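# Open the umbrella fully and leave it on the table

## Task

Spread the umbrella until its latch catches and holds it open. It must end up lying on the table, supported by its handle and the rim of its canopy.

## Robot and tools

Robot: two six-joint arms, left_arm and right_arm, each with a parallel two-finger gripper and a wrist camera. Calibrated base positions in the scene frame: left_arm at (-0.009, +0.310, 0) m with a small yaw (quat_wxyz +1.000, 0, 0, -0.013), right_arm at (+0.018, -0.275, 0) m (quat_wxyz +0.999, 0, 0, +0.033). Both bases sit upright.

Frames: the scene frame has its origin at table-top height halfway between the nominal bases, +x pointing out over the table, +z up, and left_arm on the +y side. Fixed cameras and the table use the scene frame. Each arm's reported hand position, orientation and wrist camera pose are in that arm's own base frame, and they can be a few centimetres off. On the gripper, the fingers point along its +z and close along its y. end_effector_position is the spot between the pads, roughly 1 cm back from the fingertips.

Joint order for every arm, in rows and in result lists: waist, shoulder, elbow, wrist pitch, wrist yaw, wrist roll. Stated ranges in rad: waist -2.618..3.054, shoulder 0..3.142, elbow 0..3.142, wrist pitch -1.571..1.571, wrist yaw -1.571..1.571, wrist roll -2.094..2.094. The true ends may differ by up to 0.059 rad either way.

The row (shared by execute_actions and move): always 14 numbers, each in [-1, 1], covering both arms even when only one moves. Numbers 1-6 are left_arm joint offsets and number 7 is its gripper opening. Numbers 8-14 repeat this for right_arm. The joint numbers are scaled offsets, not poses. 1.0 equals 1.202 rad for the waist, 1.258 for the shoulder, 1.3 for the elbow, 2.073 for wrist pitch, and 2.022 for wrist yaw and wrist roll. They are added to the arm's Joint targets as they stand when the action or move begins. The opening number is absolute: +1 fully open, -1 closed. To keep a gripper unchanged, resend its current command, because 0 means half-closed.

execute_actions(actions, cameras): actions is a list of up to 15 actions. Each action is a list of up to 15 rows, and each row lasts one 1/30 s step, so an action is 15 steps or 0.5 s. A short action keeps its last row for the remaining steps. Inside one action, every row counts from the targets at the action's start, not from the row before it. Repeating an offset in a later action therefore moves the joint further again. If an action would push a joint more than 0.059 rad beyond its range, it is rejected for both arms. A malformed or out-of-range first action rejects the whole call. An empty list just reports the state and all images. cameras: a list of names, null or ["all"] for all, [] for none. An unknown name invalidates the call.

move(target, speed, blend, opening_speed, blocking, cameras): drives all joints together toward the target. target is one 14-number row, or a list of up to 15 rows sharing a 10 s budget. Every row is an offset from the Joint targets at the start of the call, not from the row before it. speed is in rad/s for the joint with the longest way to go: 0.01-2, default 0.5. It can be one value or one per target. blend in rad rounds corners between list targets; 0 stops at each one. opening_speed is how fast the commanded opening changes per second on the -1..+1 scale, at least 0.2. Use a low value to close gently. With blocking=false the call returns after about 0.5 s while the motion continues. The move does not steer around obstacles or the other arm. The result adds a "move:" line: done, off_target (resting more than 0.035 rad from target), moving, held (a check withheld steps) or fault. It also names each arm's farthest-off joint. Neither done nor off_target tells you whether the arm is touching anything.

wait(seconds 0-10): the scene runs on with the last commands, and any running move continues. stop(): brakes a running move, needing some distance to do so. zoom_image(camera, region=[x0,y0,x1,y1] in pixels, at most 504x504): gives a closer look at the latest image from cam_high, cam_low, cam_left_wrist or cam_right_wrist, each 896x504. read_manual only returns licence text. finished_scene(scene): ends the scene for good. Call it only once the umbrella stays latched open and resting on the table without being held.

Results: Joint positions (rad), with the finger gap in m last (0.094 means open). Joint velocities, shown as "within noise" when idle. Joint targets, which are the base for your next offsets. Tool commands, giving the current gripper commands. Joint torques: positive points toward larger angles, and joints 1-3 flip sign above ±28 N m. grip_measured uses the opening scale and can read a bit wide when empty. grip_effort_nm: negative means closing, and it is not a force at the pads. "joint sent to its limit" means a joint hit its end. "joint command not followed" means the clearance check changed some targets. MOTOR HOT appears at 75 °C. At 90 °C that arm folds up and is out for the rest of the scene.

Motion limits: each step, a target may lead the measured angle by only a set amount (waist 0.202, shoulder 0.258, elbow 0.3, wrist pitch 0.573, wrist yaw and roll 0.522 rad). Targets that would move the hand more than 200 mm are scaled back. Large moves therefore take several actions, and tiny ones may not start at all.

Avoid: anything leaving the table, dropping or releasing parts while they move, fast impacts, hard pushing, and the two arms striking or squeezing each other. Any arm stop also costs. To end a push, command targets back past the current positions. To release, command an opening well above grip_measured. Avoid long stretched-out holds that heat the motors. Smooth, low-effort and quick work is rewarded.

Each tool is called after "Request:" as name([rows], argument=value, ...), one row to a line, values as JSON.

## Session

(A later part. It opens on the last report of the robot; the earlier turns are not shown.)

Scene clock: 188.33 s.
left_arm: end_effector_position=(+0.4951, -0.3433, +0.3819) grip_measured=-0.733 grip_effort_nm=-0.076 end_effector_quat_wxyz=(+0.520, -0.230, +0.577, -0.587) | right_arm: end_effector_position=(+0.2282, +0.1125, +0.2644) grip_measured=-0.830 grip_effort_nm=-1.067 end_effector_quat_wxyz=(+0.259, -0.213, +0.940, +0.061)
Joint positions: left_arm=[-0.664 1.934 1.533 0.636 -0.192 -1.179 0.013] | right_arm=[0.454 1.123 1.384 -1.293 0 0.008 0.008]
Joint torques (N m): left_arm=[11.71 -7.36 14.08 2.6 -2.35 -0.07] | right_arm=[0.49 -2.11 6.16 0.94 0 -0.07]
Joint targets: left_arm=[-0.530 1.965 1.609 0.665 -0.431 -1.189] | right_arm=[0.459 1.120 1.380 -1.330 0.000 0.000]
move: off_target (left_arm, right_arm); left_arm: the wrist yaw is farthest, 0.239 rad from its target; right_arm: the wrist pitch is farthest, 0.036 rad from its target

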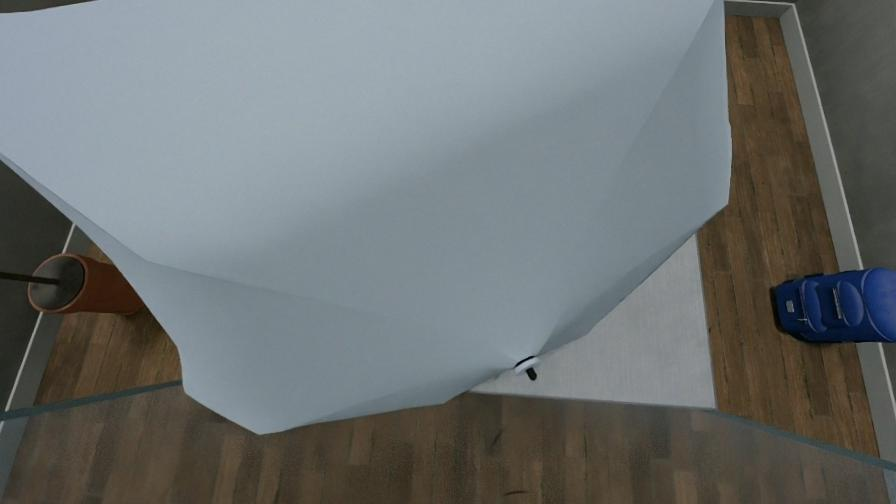

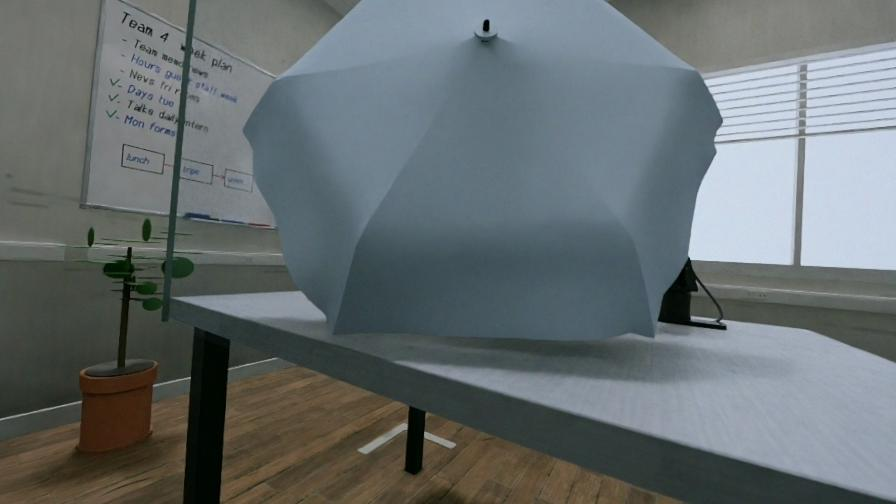

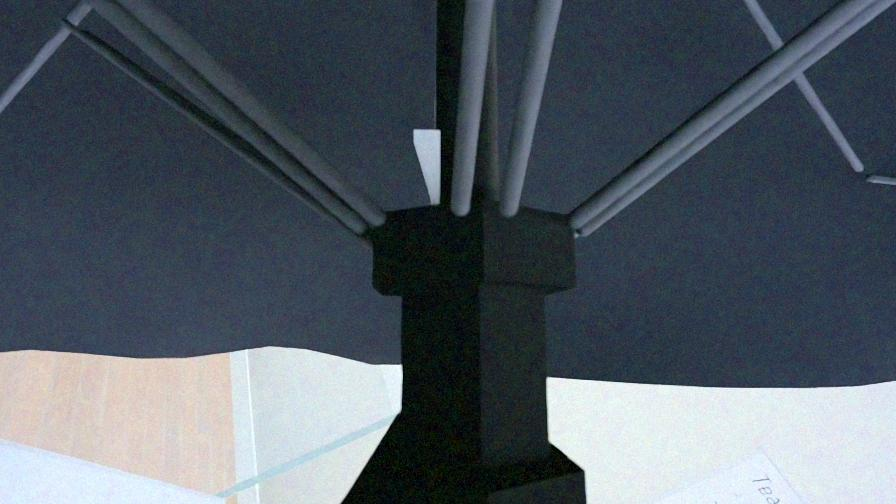

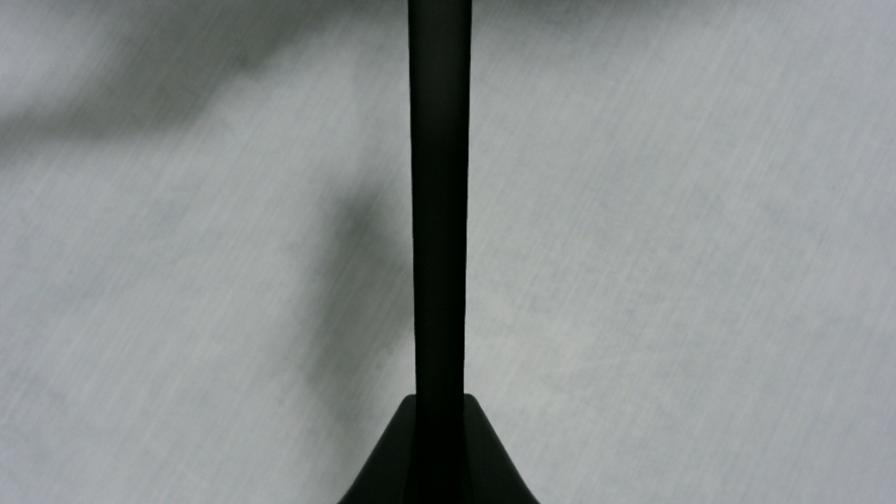

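Request:
move(target=[0.05,0.016,0.038,-0.02,-0.04,0,-0.734,0,-0.064,-0.06,0,0,0,-1], speed=0.1)

Scene clock: 196.23 s.
left_arm: end_effector_position=(+0.5036, -0.3360, +0.3909) grip_measured=-0.733 grip_effort_nm=-0.076 end_effector_quat_wxyz=(+0.520, -0.230, +0.581, -0.583) | right_arm: end_effector_position=(+0.2297, +0.1166, +0.2783) grip_measured=-0.830 grip_effort_nm=-1.062 end_effector_quat_wxyz=(+0.309, -0.210, +0.924, +0.081)
Joint positions: left_arm=[-0.64 1.936 1.58 0.58 -0.172 -1.181 0.013] | right_arm=[0.456 1.054 1.346 -1.211 -0.015 0.015 0.008]
Joint torques (N m): left_arm=[14.8 -6.09 14.31 2.77 -3.34 -0.05] | right_arm=[0.35 -2.66 2.91 0.37 0.17 -0.14]
Heat: left arm: 46 °C; right arm: 38 °C.
Joint targets: left_arm=[-0.470 1.985 1.659 0.624 -0.512 -1.189] | right_arm=[0.459 1.039 1.302 -1.330 0.000 0.000]
move: off_target (left_arm, right_arm); left_arm: the wrist yaw is farthest, 0.340 rad from its target; right_arm: the wrist pitch is farthest, 0.119 rad from its target

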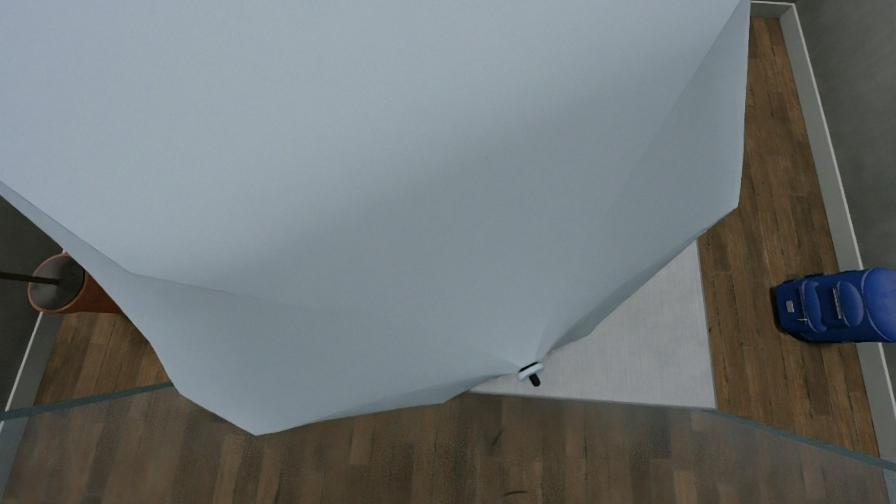

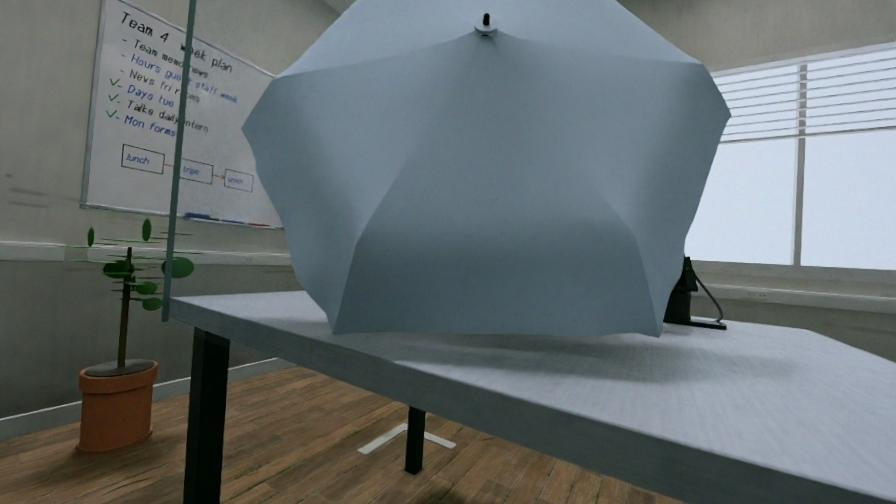

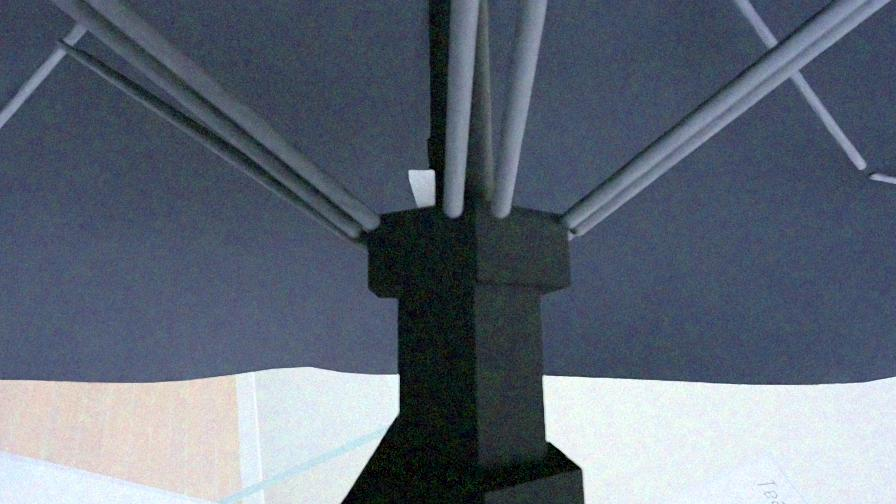

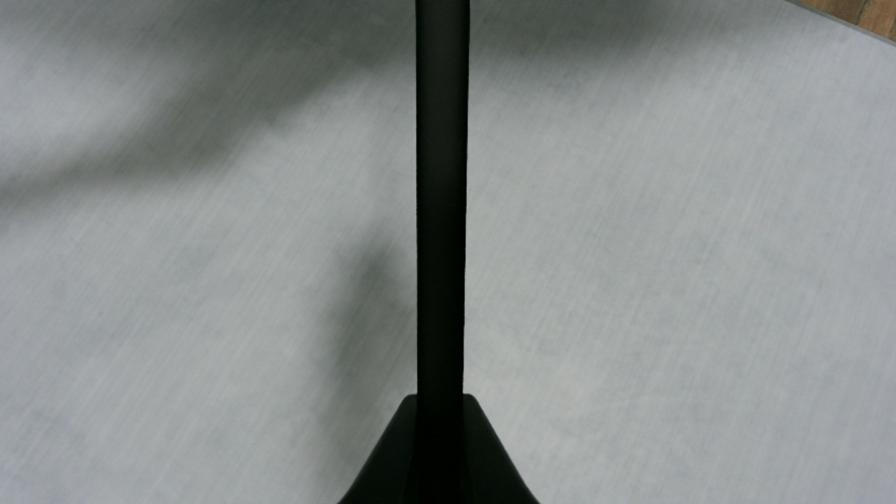

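Request:
zoom_image(camera="cam_left_wrist", region=[340, 0, 600, 300])

Scaled by 1.680 from the camera's 896x504 image, which has a finer 1280x720 frame.

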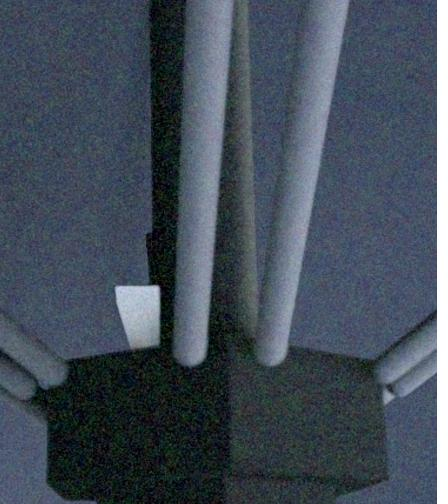

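Request:
move(target=[0.05,0.02,0.05,-0.03,-0.04,0,-0.734,0.0,-0.05,-0.05,0,0,0,-1], speed=0.1)

Scene clock: 209.33 s.
left_arm: end_effector_position=(+0.5337, -0.2982, +0.4106) grip_measured=-0.733 grip_effort_nm=-0.076 end_effector_quat_wxyz=(+0.552, -0.264, +0.557, -0.562) | right_arm: end_effector_position=(+0.2312, +0.1206, +0.2829) grip_measured=-0.831 grip_effort_nm=-1.062 end_effector_quat_wxyz=(+0.348, -0.211, +0.908, +0.095)
Joint positions: left_arm=[-0.574 1.964 1.676 0.538 -0.216 -1.182 0.013] | right_arm=[0.461 0.992 1.28 -1.12 -0.024 0.013 0.008]
Joint torques (N m): left_arm=[14.23 -6.56 11.75 2.53 -3.69 -0.05] | right_arm=[-0.12 -2.43 3.11 -0.34 0.27 -0.11]
Motor temperatures (°C): left_arm=[40 37 47 47 43 32 30] | right_arm=[35 35 37 36 33 34 37]
Joint targets: left_arm=[-0.410 2.010 1.724 0.561 -0.593 -1.189] | right_arm=[0.459 0.977 1.237 -1.329 0.000 0.000]
move: off_target (left_arm, right_arm); left_arm: the wrist yaw is farthest, 0.377 rad from its target; right_arm: the wrist pitch is farthest, 0.210 rad from its target

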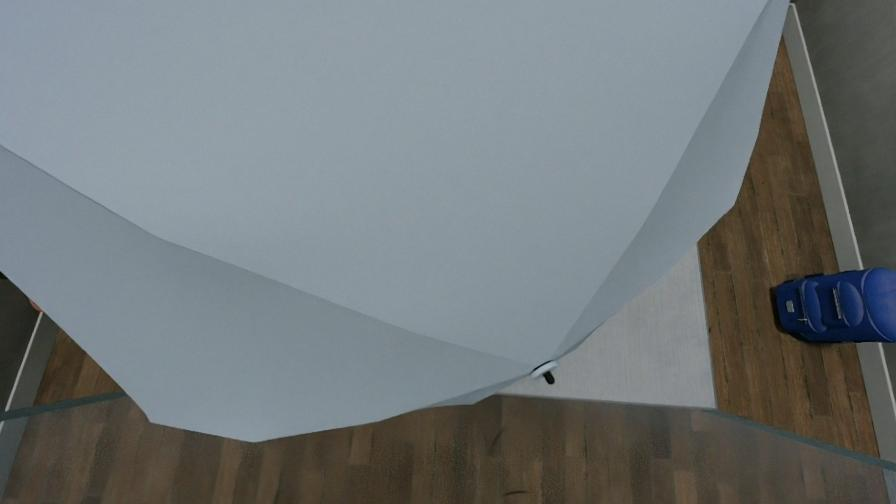

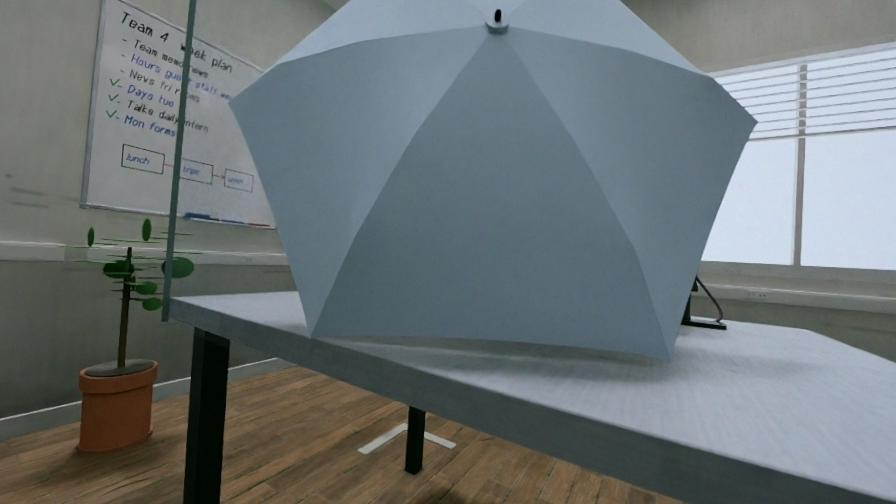

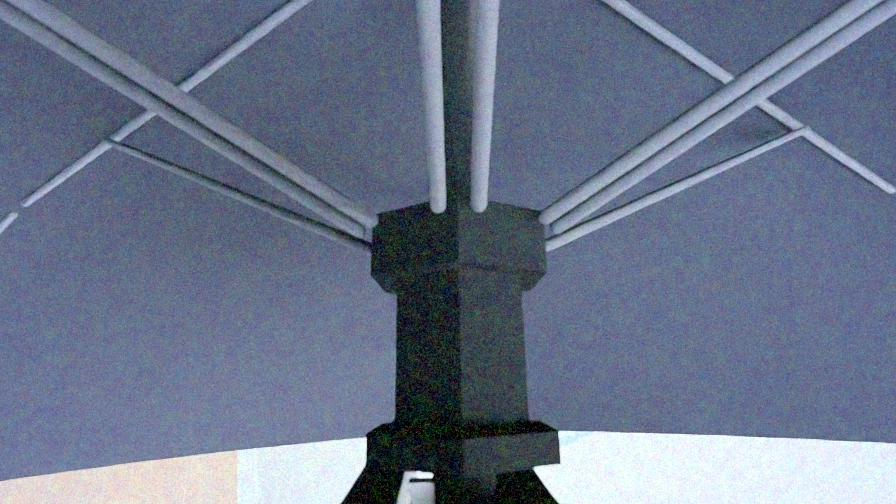

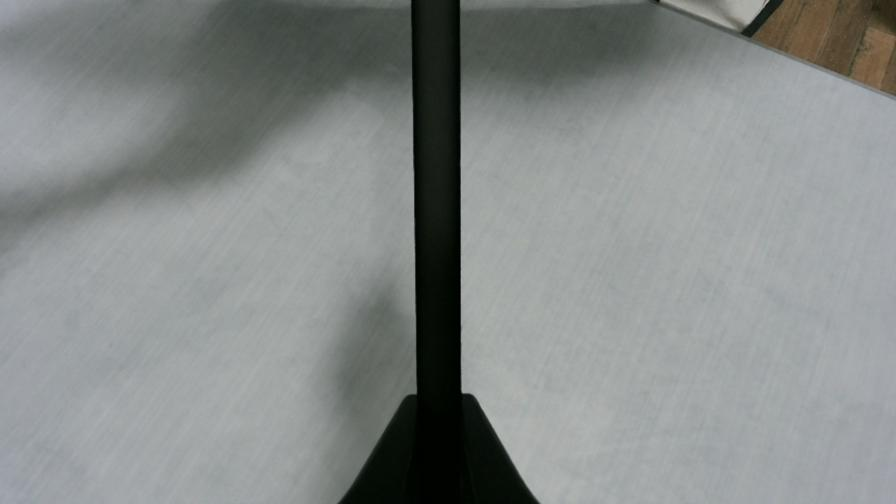

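Request:
zoom_image(camera="cam_left_wrist", region=[340, 400, 580, 504])

Scaled by 2.100 from the camera's 896x504 image, which has a finer 1280x720 frame.

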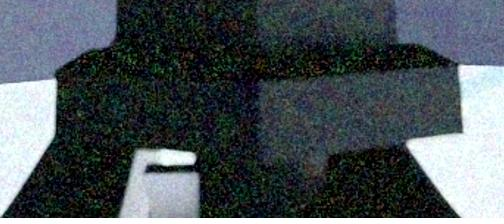

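Request:
move(target=[-0.175,-0.04,-0.065,0.004,0.17,0.003,-0.734,0.0,0.004,0.018,0.062,0,0,-1], speed=0.1)

Request:
zoom_image(camera="cam_left_wrist", region=[340, 200, 600, 504])

Scene clock: 216.60 s.
left_arm: end_effector_position=(+0.5193, -0.3192, +0.4124) grip_measured=-0.733 grip_effort_nm=-0.071 end_effector_quat_wxyz=(+0.544, -0.250, +0.553, -0.580) | right_arm: end_effector_position=(+0.2213, +0.1123, +0.2769) grip_measured=-0.837 grip_effort_nm=-1.062 end_effector_quat_wxyz=(+0.331, -0.212, +0.916, +0.082)
Joint positions: left_arm=[-0.615 1.964 1.659 0.579 -0.215 -1.181 0.013] | right_arm=[0.461 0.979 1.28 -1.176 -0.007 0.007 0.008]
Joint torques (N m): left_arm=[-0.42 -10.13 6.2 2.17 -0.32 0.02] | right_arm=[-0.1 -0.75 4.94 1.26 0.08 -0.05]
Joint targets: left_arm=[-0.620 1.960 1.639 0.570 -0.249 -1.183] | right_arm=[0.459 0.982 1.261 -1.201 0.000 0.000]
move: done

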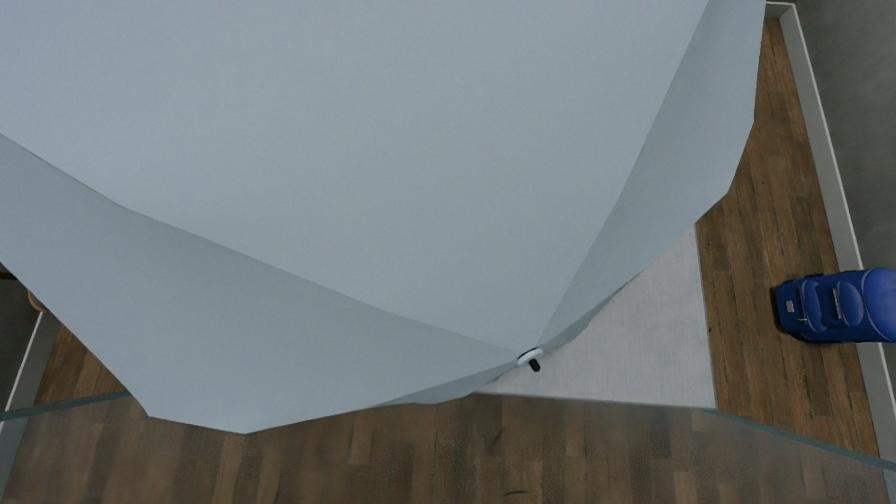

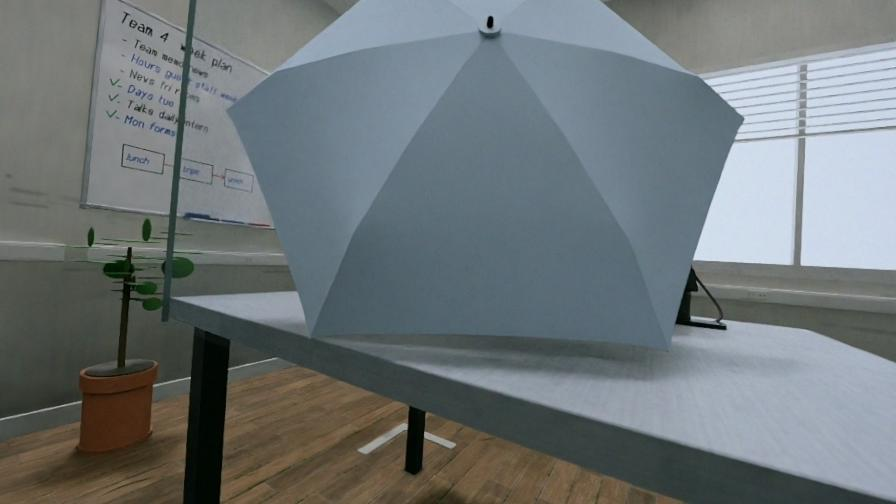

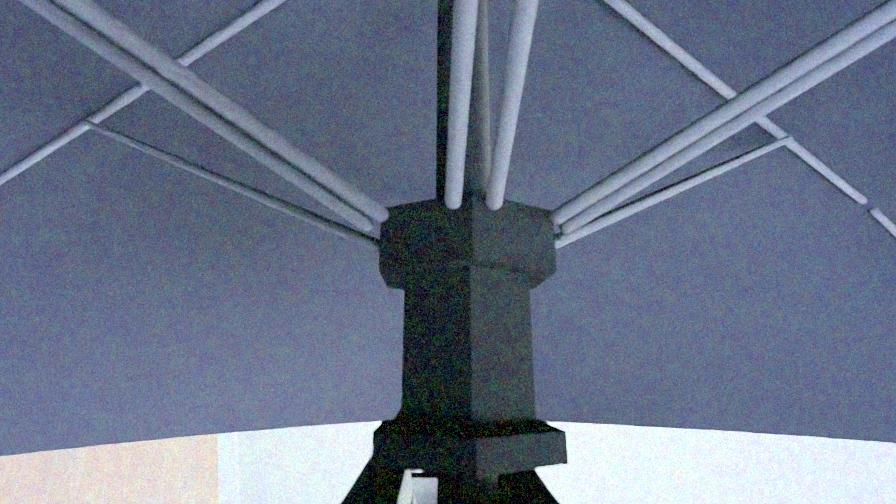

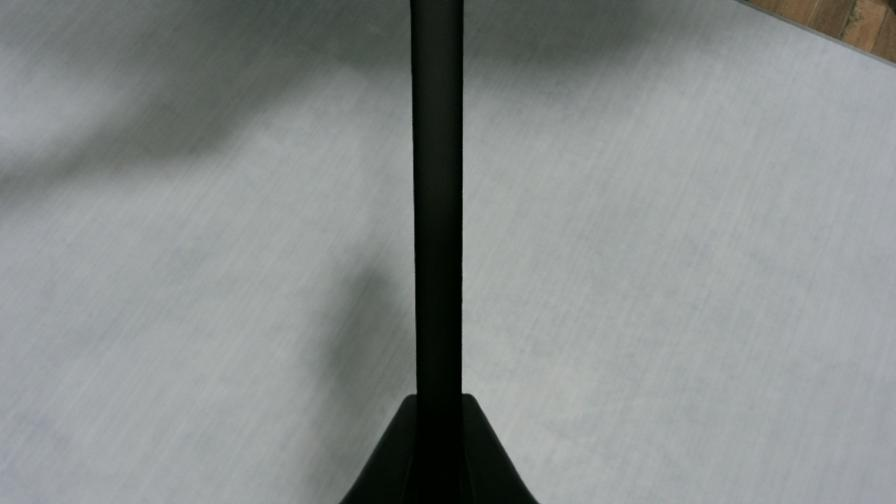

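Scaled by 1.658 from the camera's 896x504 image, which has a finer 1280x720 frame.

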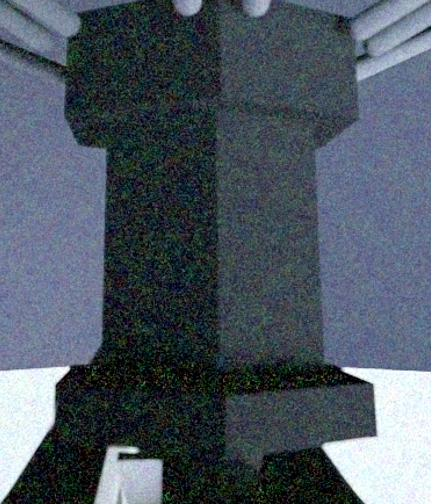

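Request:
move(target=[-0.033,-0.016,-0.031,0.022,-0.02,0,-0.734,0,0,0,0,0,0,-1], speed=0.1, cameras=["cam_left_wrist","cam_low"])

Request:
zoom_image(camera="cam_left_wrist", region=[340, 200, 600, 504])

Scene clock: 219.43 s.
left_arm: end_effector_position=(+0.5105, -0.3219, +0.4109) grip_measured=-0.733 grip_effort_nm=-0.081 end_effector_quat_wxyz=(+0.553, -0.264, +0.536, -0.580) | right_arm: end_effector_position=(+0.2183, +0.1106, +0.2741) grip_measured=-0.837 grip_effort_nm=-1.067 end_effector_quat_wxyz=(+0.323, -0.213, +0.919, +0.080)
Joint positions: left_arm=[-0.646 1.957 1.622 0.636 -0.282 -1.181 0.013] | right_arm=[0.461 0.979 1.28 -1.193 -0.006 0.007 0.008]
Joint torques (N m): left_arm=[-1.16 -11.06 5.86 1.99 -0.03 0.02] | right_arm=[-0.09 -0.7 4.96 1.4 0.07 -0.06]
Joint targets: left_arm=[-0.660 1.940 1.599 0.615 -0.290 -1.183] | right_arm=[0.459 0.982 1.261 -1.201 0.000 0.000]
move: done
Images, in order: cam_low, cam_left_wrist.

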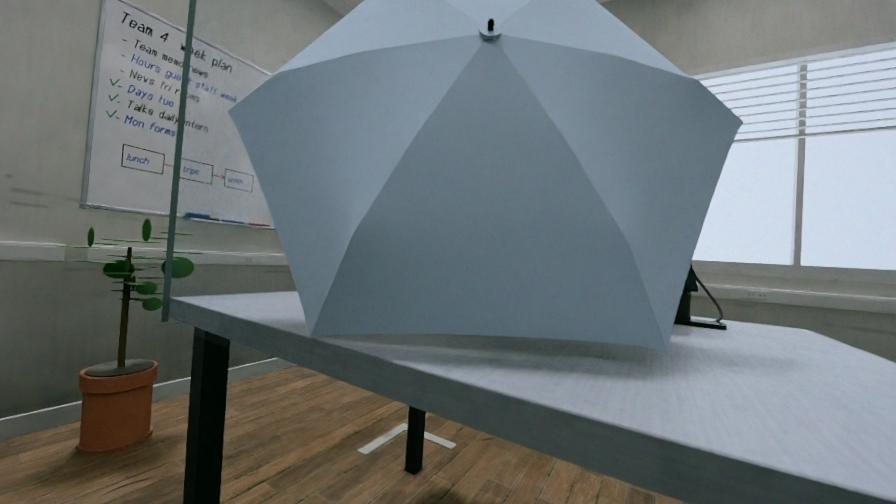

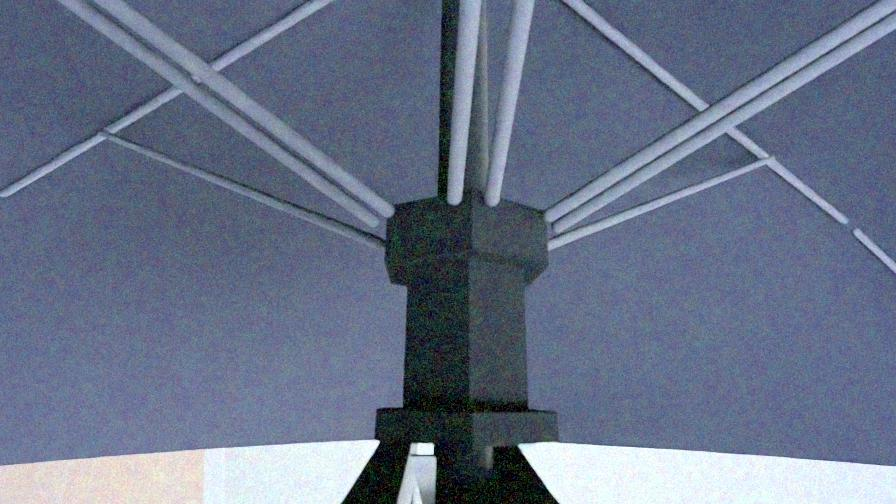

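Scaled by 1.658 from the camera's 896x504 image, which has a finer 1280x720 frame.

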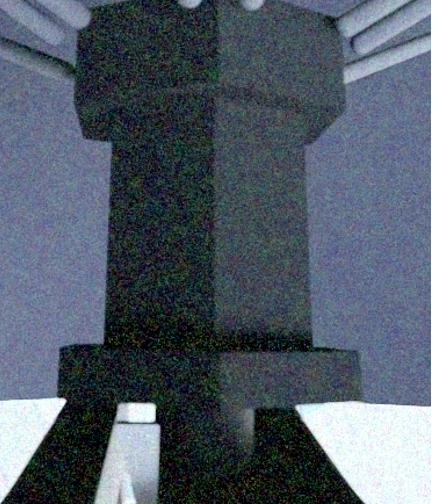

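Request:
move(target=[0,0,0,0,0,0,-0.45,0,0,0,0,0,0,-1], speed=0.1, opening_speed=0.3)

Scene clock: 236.57 s.
left_arm: end_effector_position=(+0.5119, -0.3204, +0.4062) grip_measured=-0.451 grip_effort_nm=0.071 end_effector_quat_wxyz=(+0.553, -0.270, +0.540, -0.575) | right_arm: end_effector_position=(+0.2183, +0.1106, +0.2741) grip_measured=-0.837 grip_effort_nm=-1.057 end_effector_quat_wxyz=(+0.323, -0.213, +0.919, +0.080)
Joint positions: left_arm=[-0.646 1.957 1.616 0.63 -0.294 -1.183 0.026] | right_arm=[0.461 0.979 1.28 -1.193 -0.006 0.007 0.008]
Joint torques (N m): left_arm=[-1.16 -11.06 6.37 2.07 0.07 0.03] | right_arm=[-0.17 -0.73 4.9 1.4 0.08 -0.06]
Motor temperatures (°C): left_arm=[36 38 42 47 38 32 30] | right_arm=[35 35 36 38 33 34 37]
Joint targets: left_arm=[-0.660 1.940 1.599 0.615 -0.290 -1.183] | right_arm=[0.459 0.982 1.261 -1.201 0.000 0.000]
move: done

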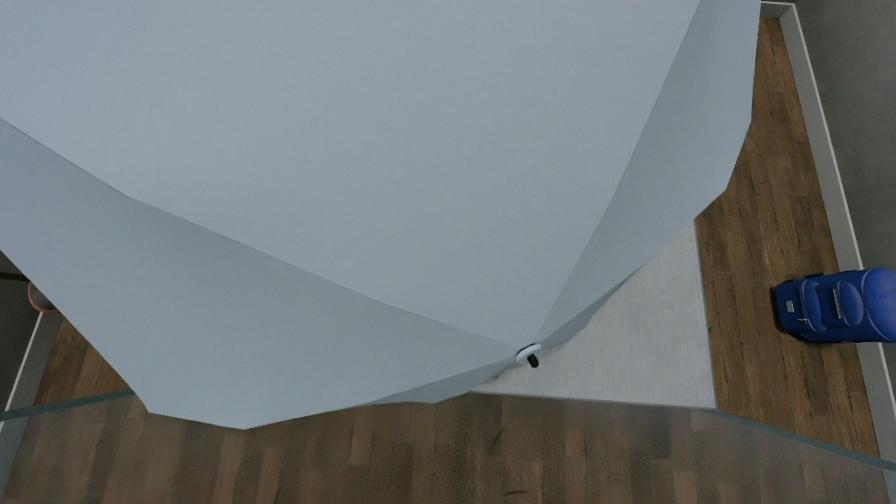

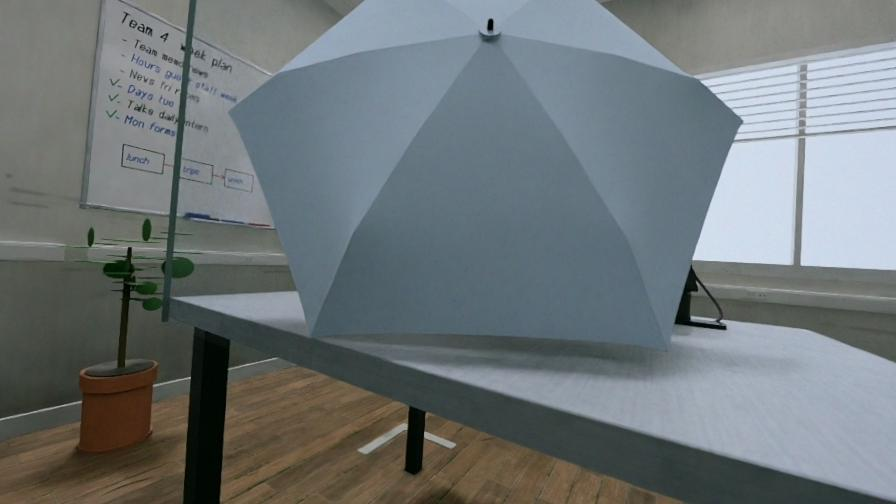

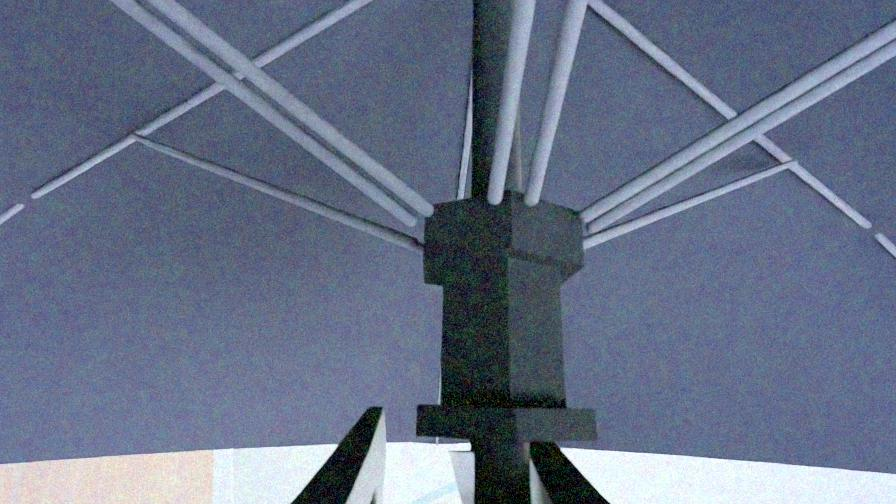

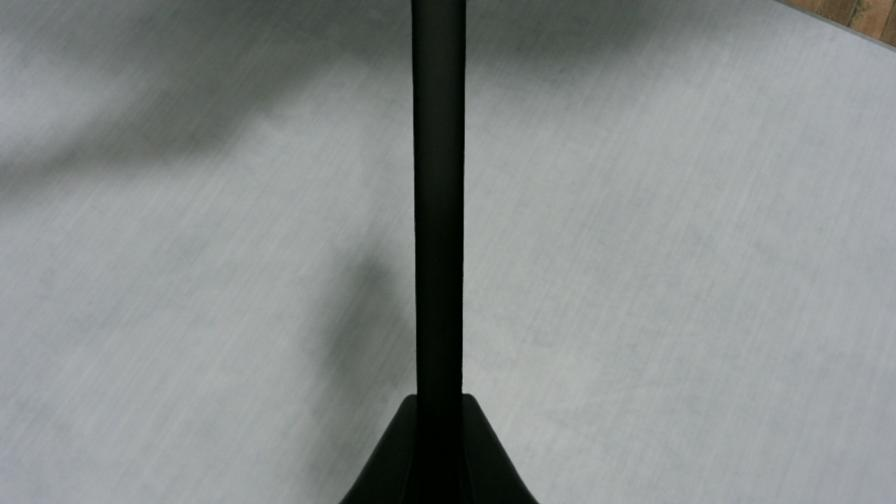

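Request:
move([
  [0,0,0,0,0,0,-0.1,0,0,0,0,0,0,-1],
  [-0.079,-0.278,-0.445,0.1085,-0.052,0,-0.1,0,0,0,0,0,0,-1],
], speed=0.3, opening_speed=0.5)

Scene clock: 246.73 s.
left_arm: end_effector_position=(+0.4111, -0.2872, +0.3615) grip_measured=-0.101 grip_effort_nm=0.056 end_effector_quat_wxyz=(+0.540, -0.280, +0.548, -0.574) | right_arm: end_effector_position=(+0.2172, +0.1115, +0.2737) grip_measured=-0.837 grip_effort_nm=-1.057 end_effector_quat_wxyz=(+0.321, -0.219, +0.918, +0.081)
Joint positions: left_arm=[-0.748 1.614 1.04 0.841 -0.391 -1.185 0.042] | right_arm=[0.461 0.979 1.28 -1.196 -0.013 -0.002 0.008]
Joint torques (N m): left_arm=[-0.54 -8.61 5.87 2.23 0 0.07] | right_arm=[-0.12 -0.7 4.96 1.42 0.14 0.05]
Joint targets: left_arm=[-0.755 1.590 1.020 0.840 -0.395 -1.183] | right_arm=[0.459 0.982 1.261 -1.201 0.000 0.000]
move: done

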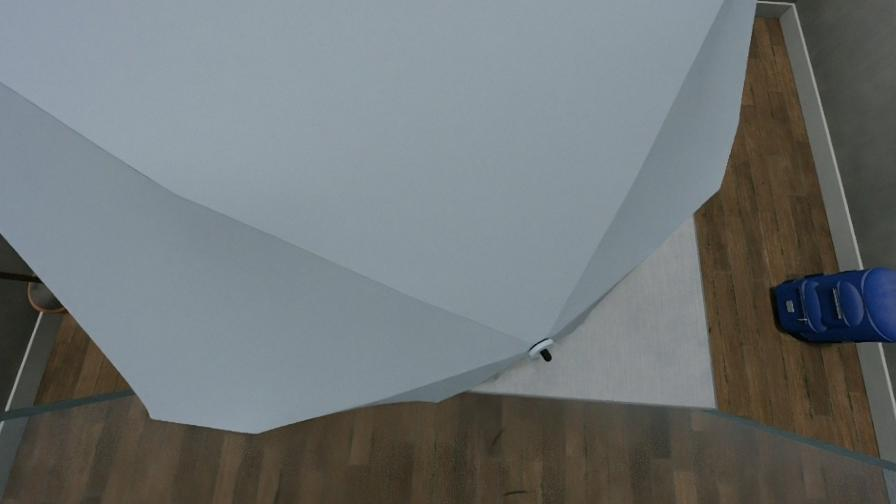

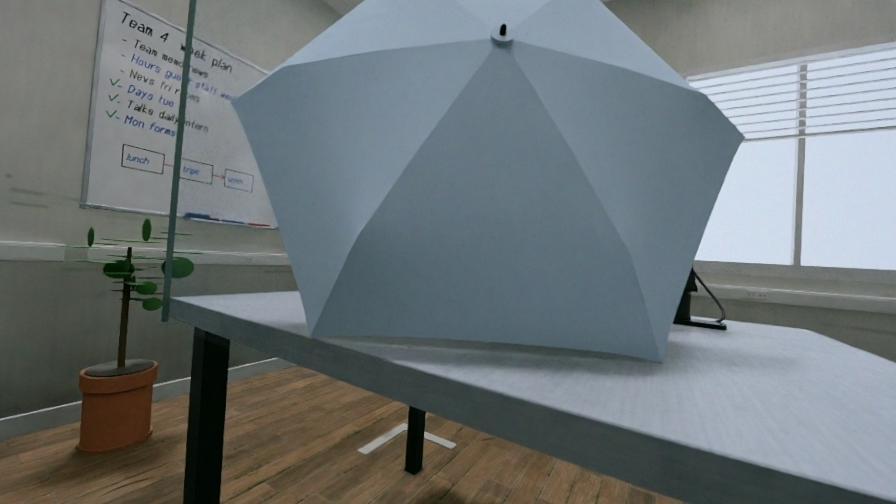

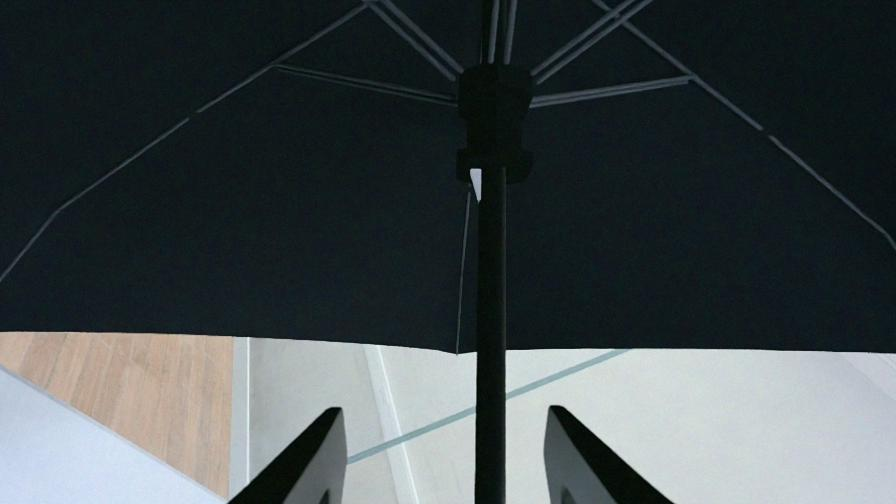

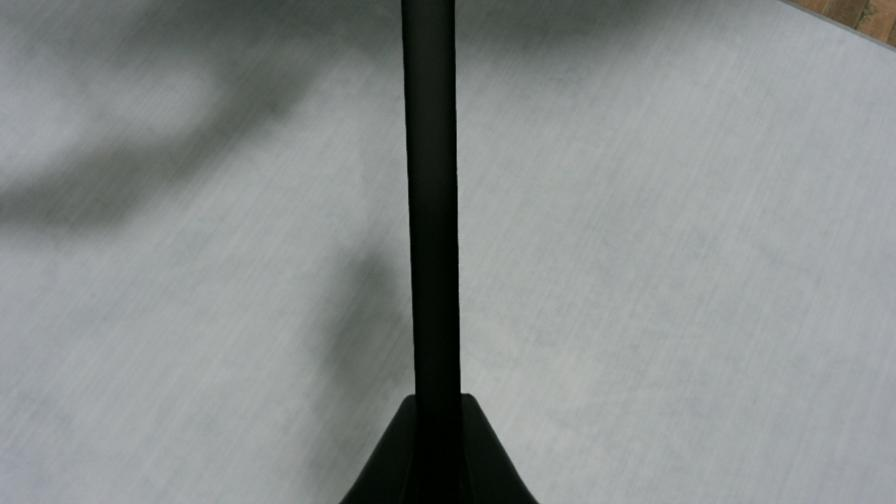

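Request:
move(target=[-0.166,-0.29,-0.346,0.058,-0.095,0,-0.1,0,0,0,0,0,0,-1], speed=0.35)

Scene clock: 249.93 s.
left_arm: end_effector_position=(+0.2992, -0.2462, +0.3343) grip_measured=-0.101 grip_effort_nm=0.066 end_effector_quat_wxyz=(+0.523, -0.298, +0.533, -0.595) | right_arm: end_effector_position=(+0.2172, +0.1115, +0.2737) grip_measured=-0.837 grip_effort_nm=-1.057 end_effector_quat_wxyz=(+0.321, -0.219, +0.918, +0.081)
Joint positions: left_arm=[-0.948 1.242 0.59 0.962 -0.584 -1.185 0.042] | right_arm=[0.461 0.979 1.28 -1.196 -0.013 -0.002 0.008]
Joint torques (N m): left_arm=[-0.55 -4.7 5.68 2.09 0.05 0.06] | right_arm=[-0.14 -0.66 4.94 1.43 0.15 0.05]
Joint targets: left_arm=[-0.955 1.225 0.571 0.961 -0.587 -1.183] | right_arm=[0.459 0.982 1.261 -1.201 0.000 0.000]
move: done

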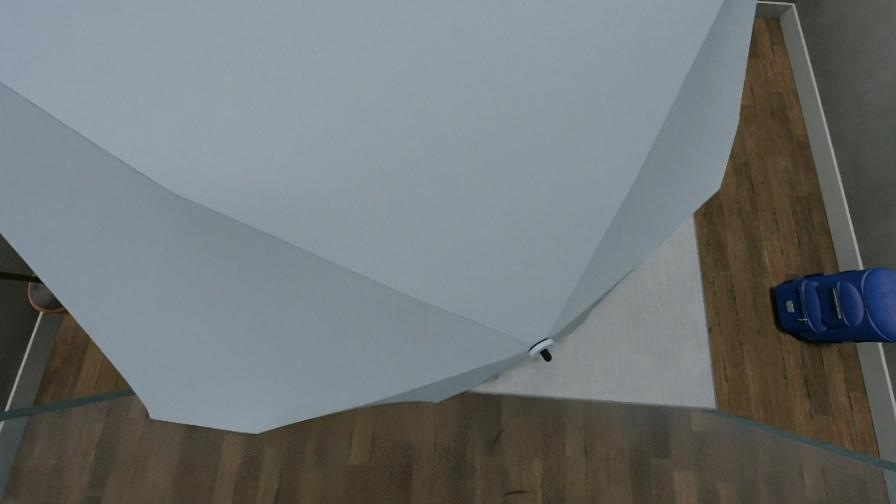

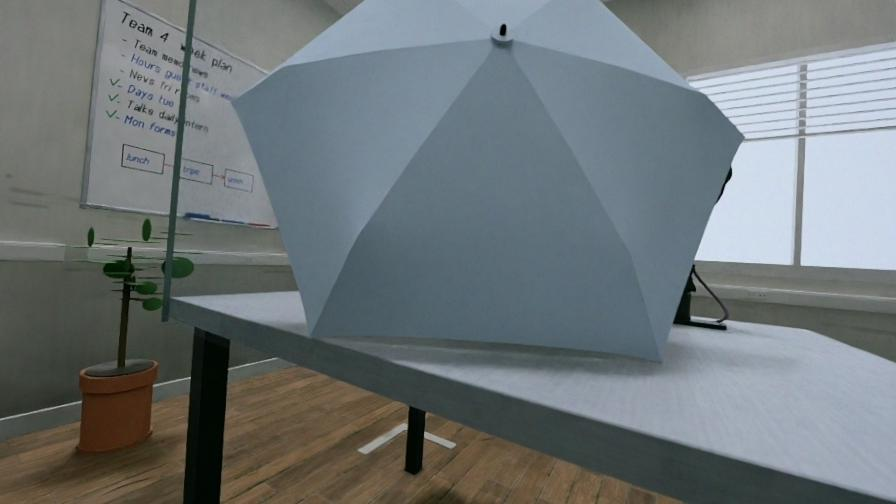

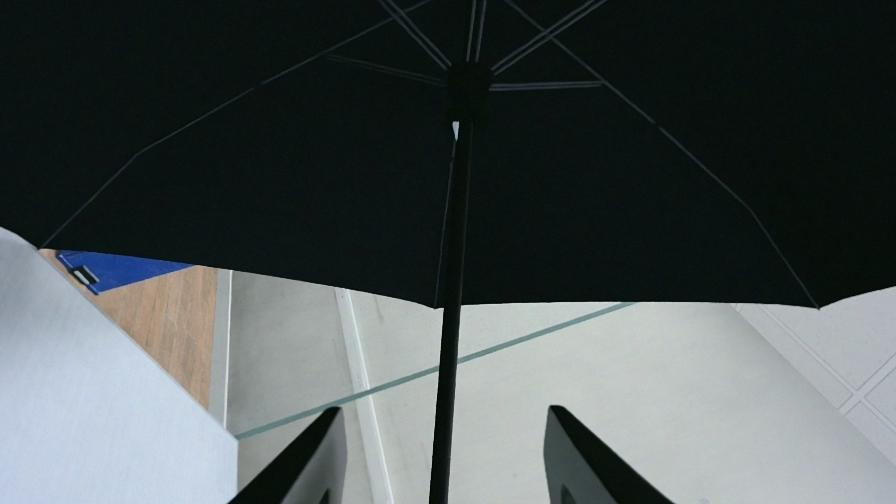

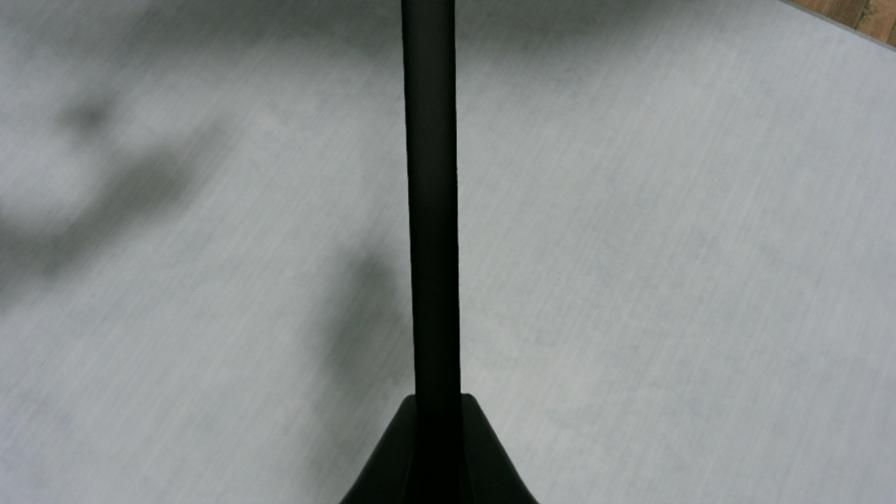

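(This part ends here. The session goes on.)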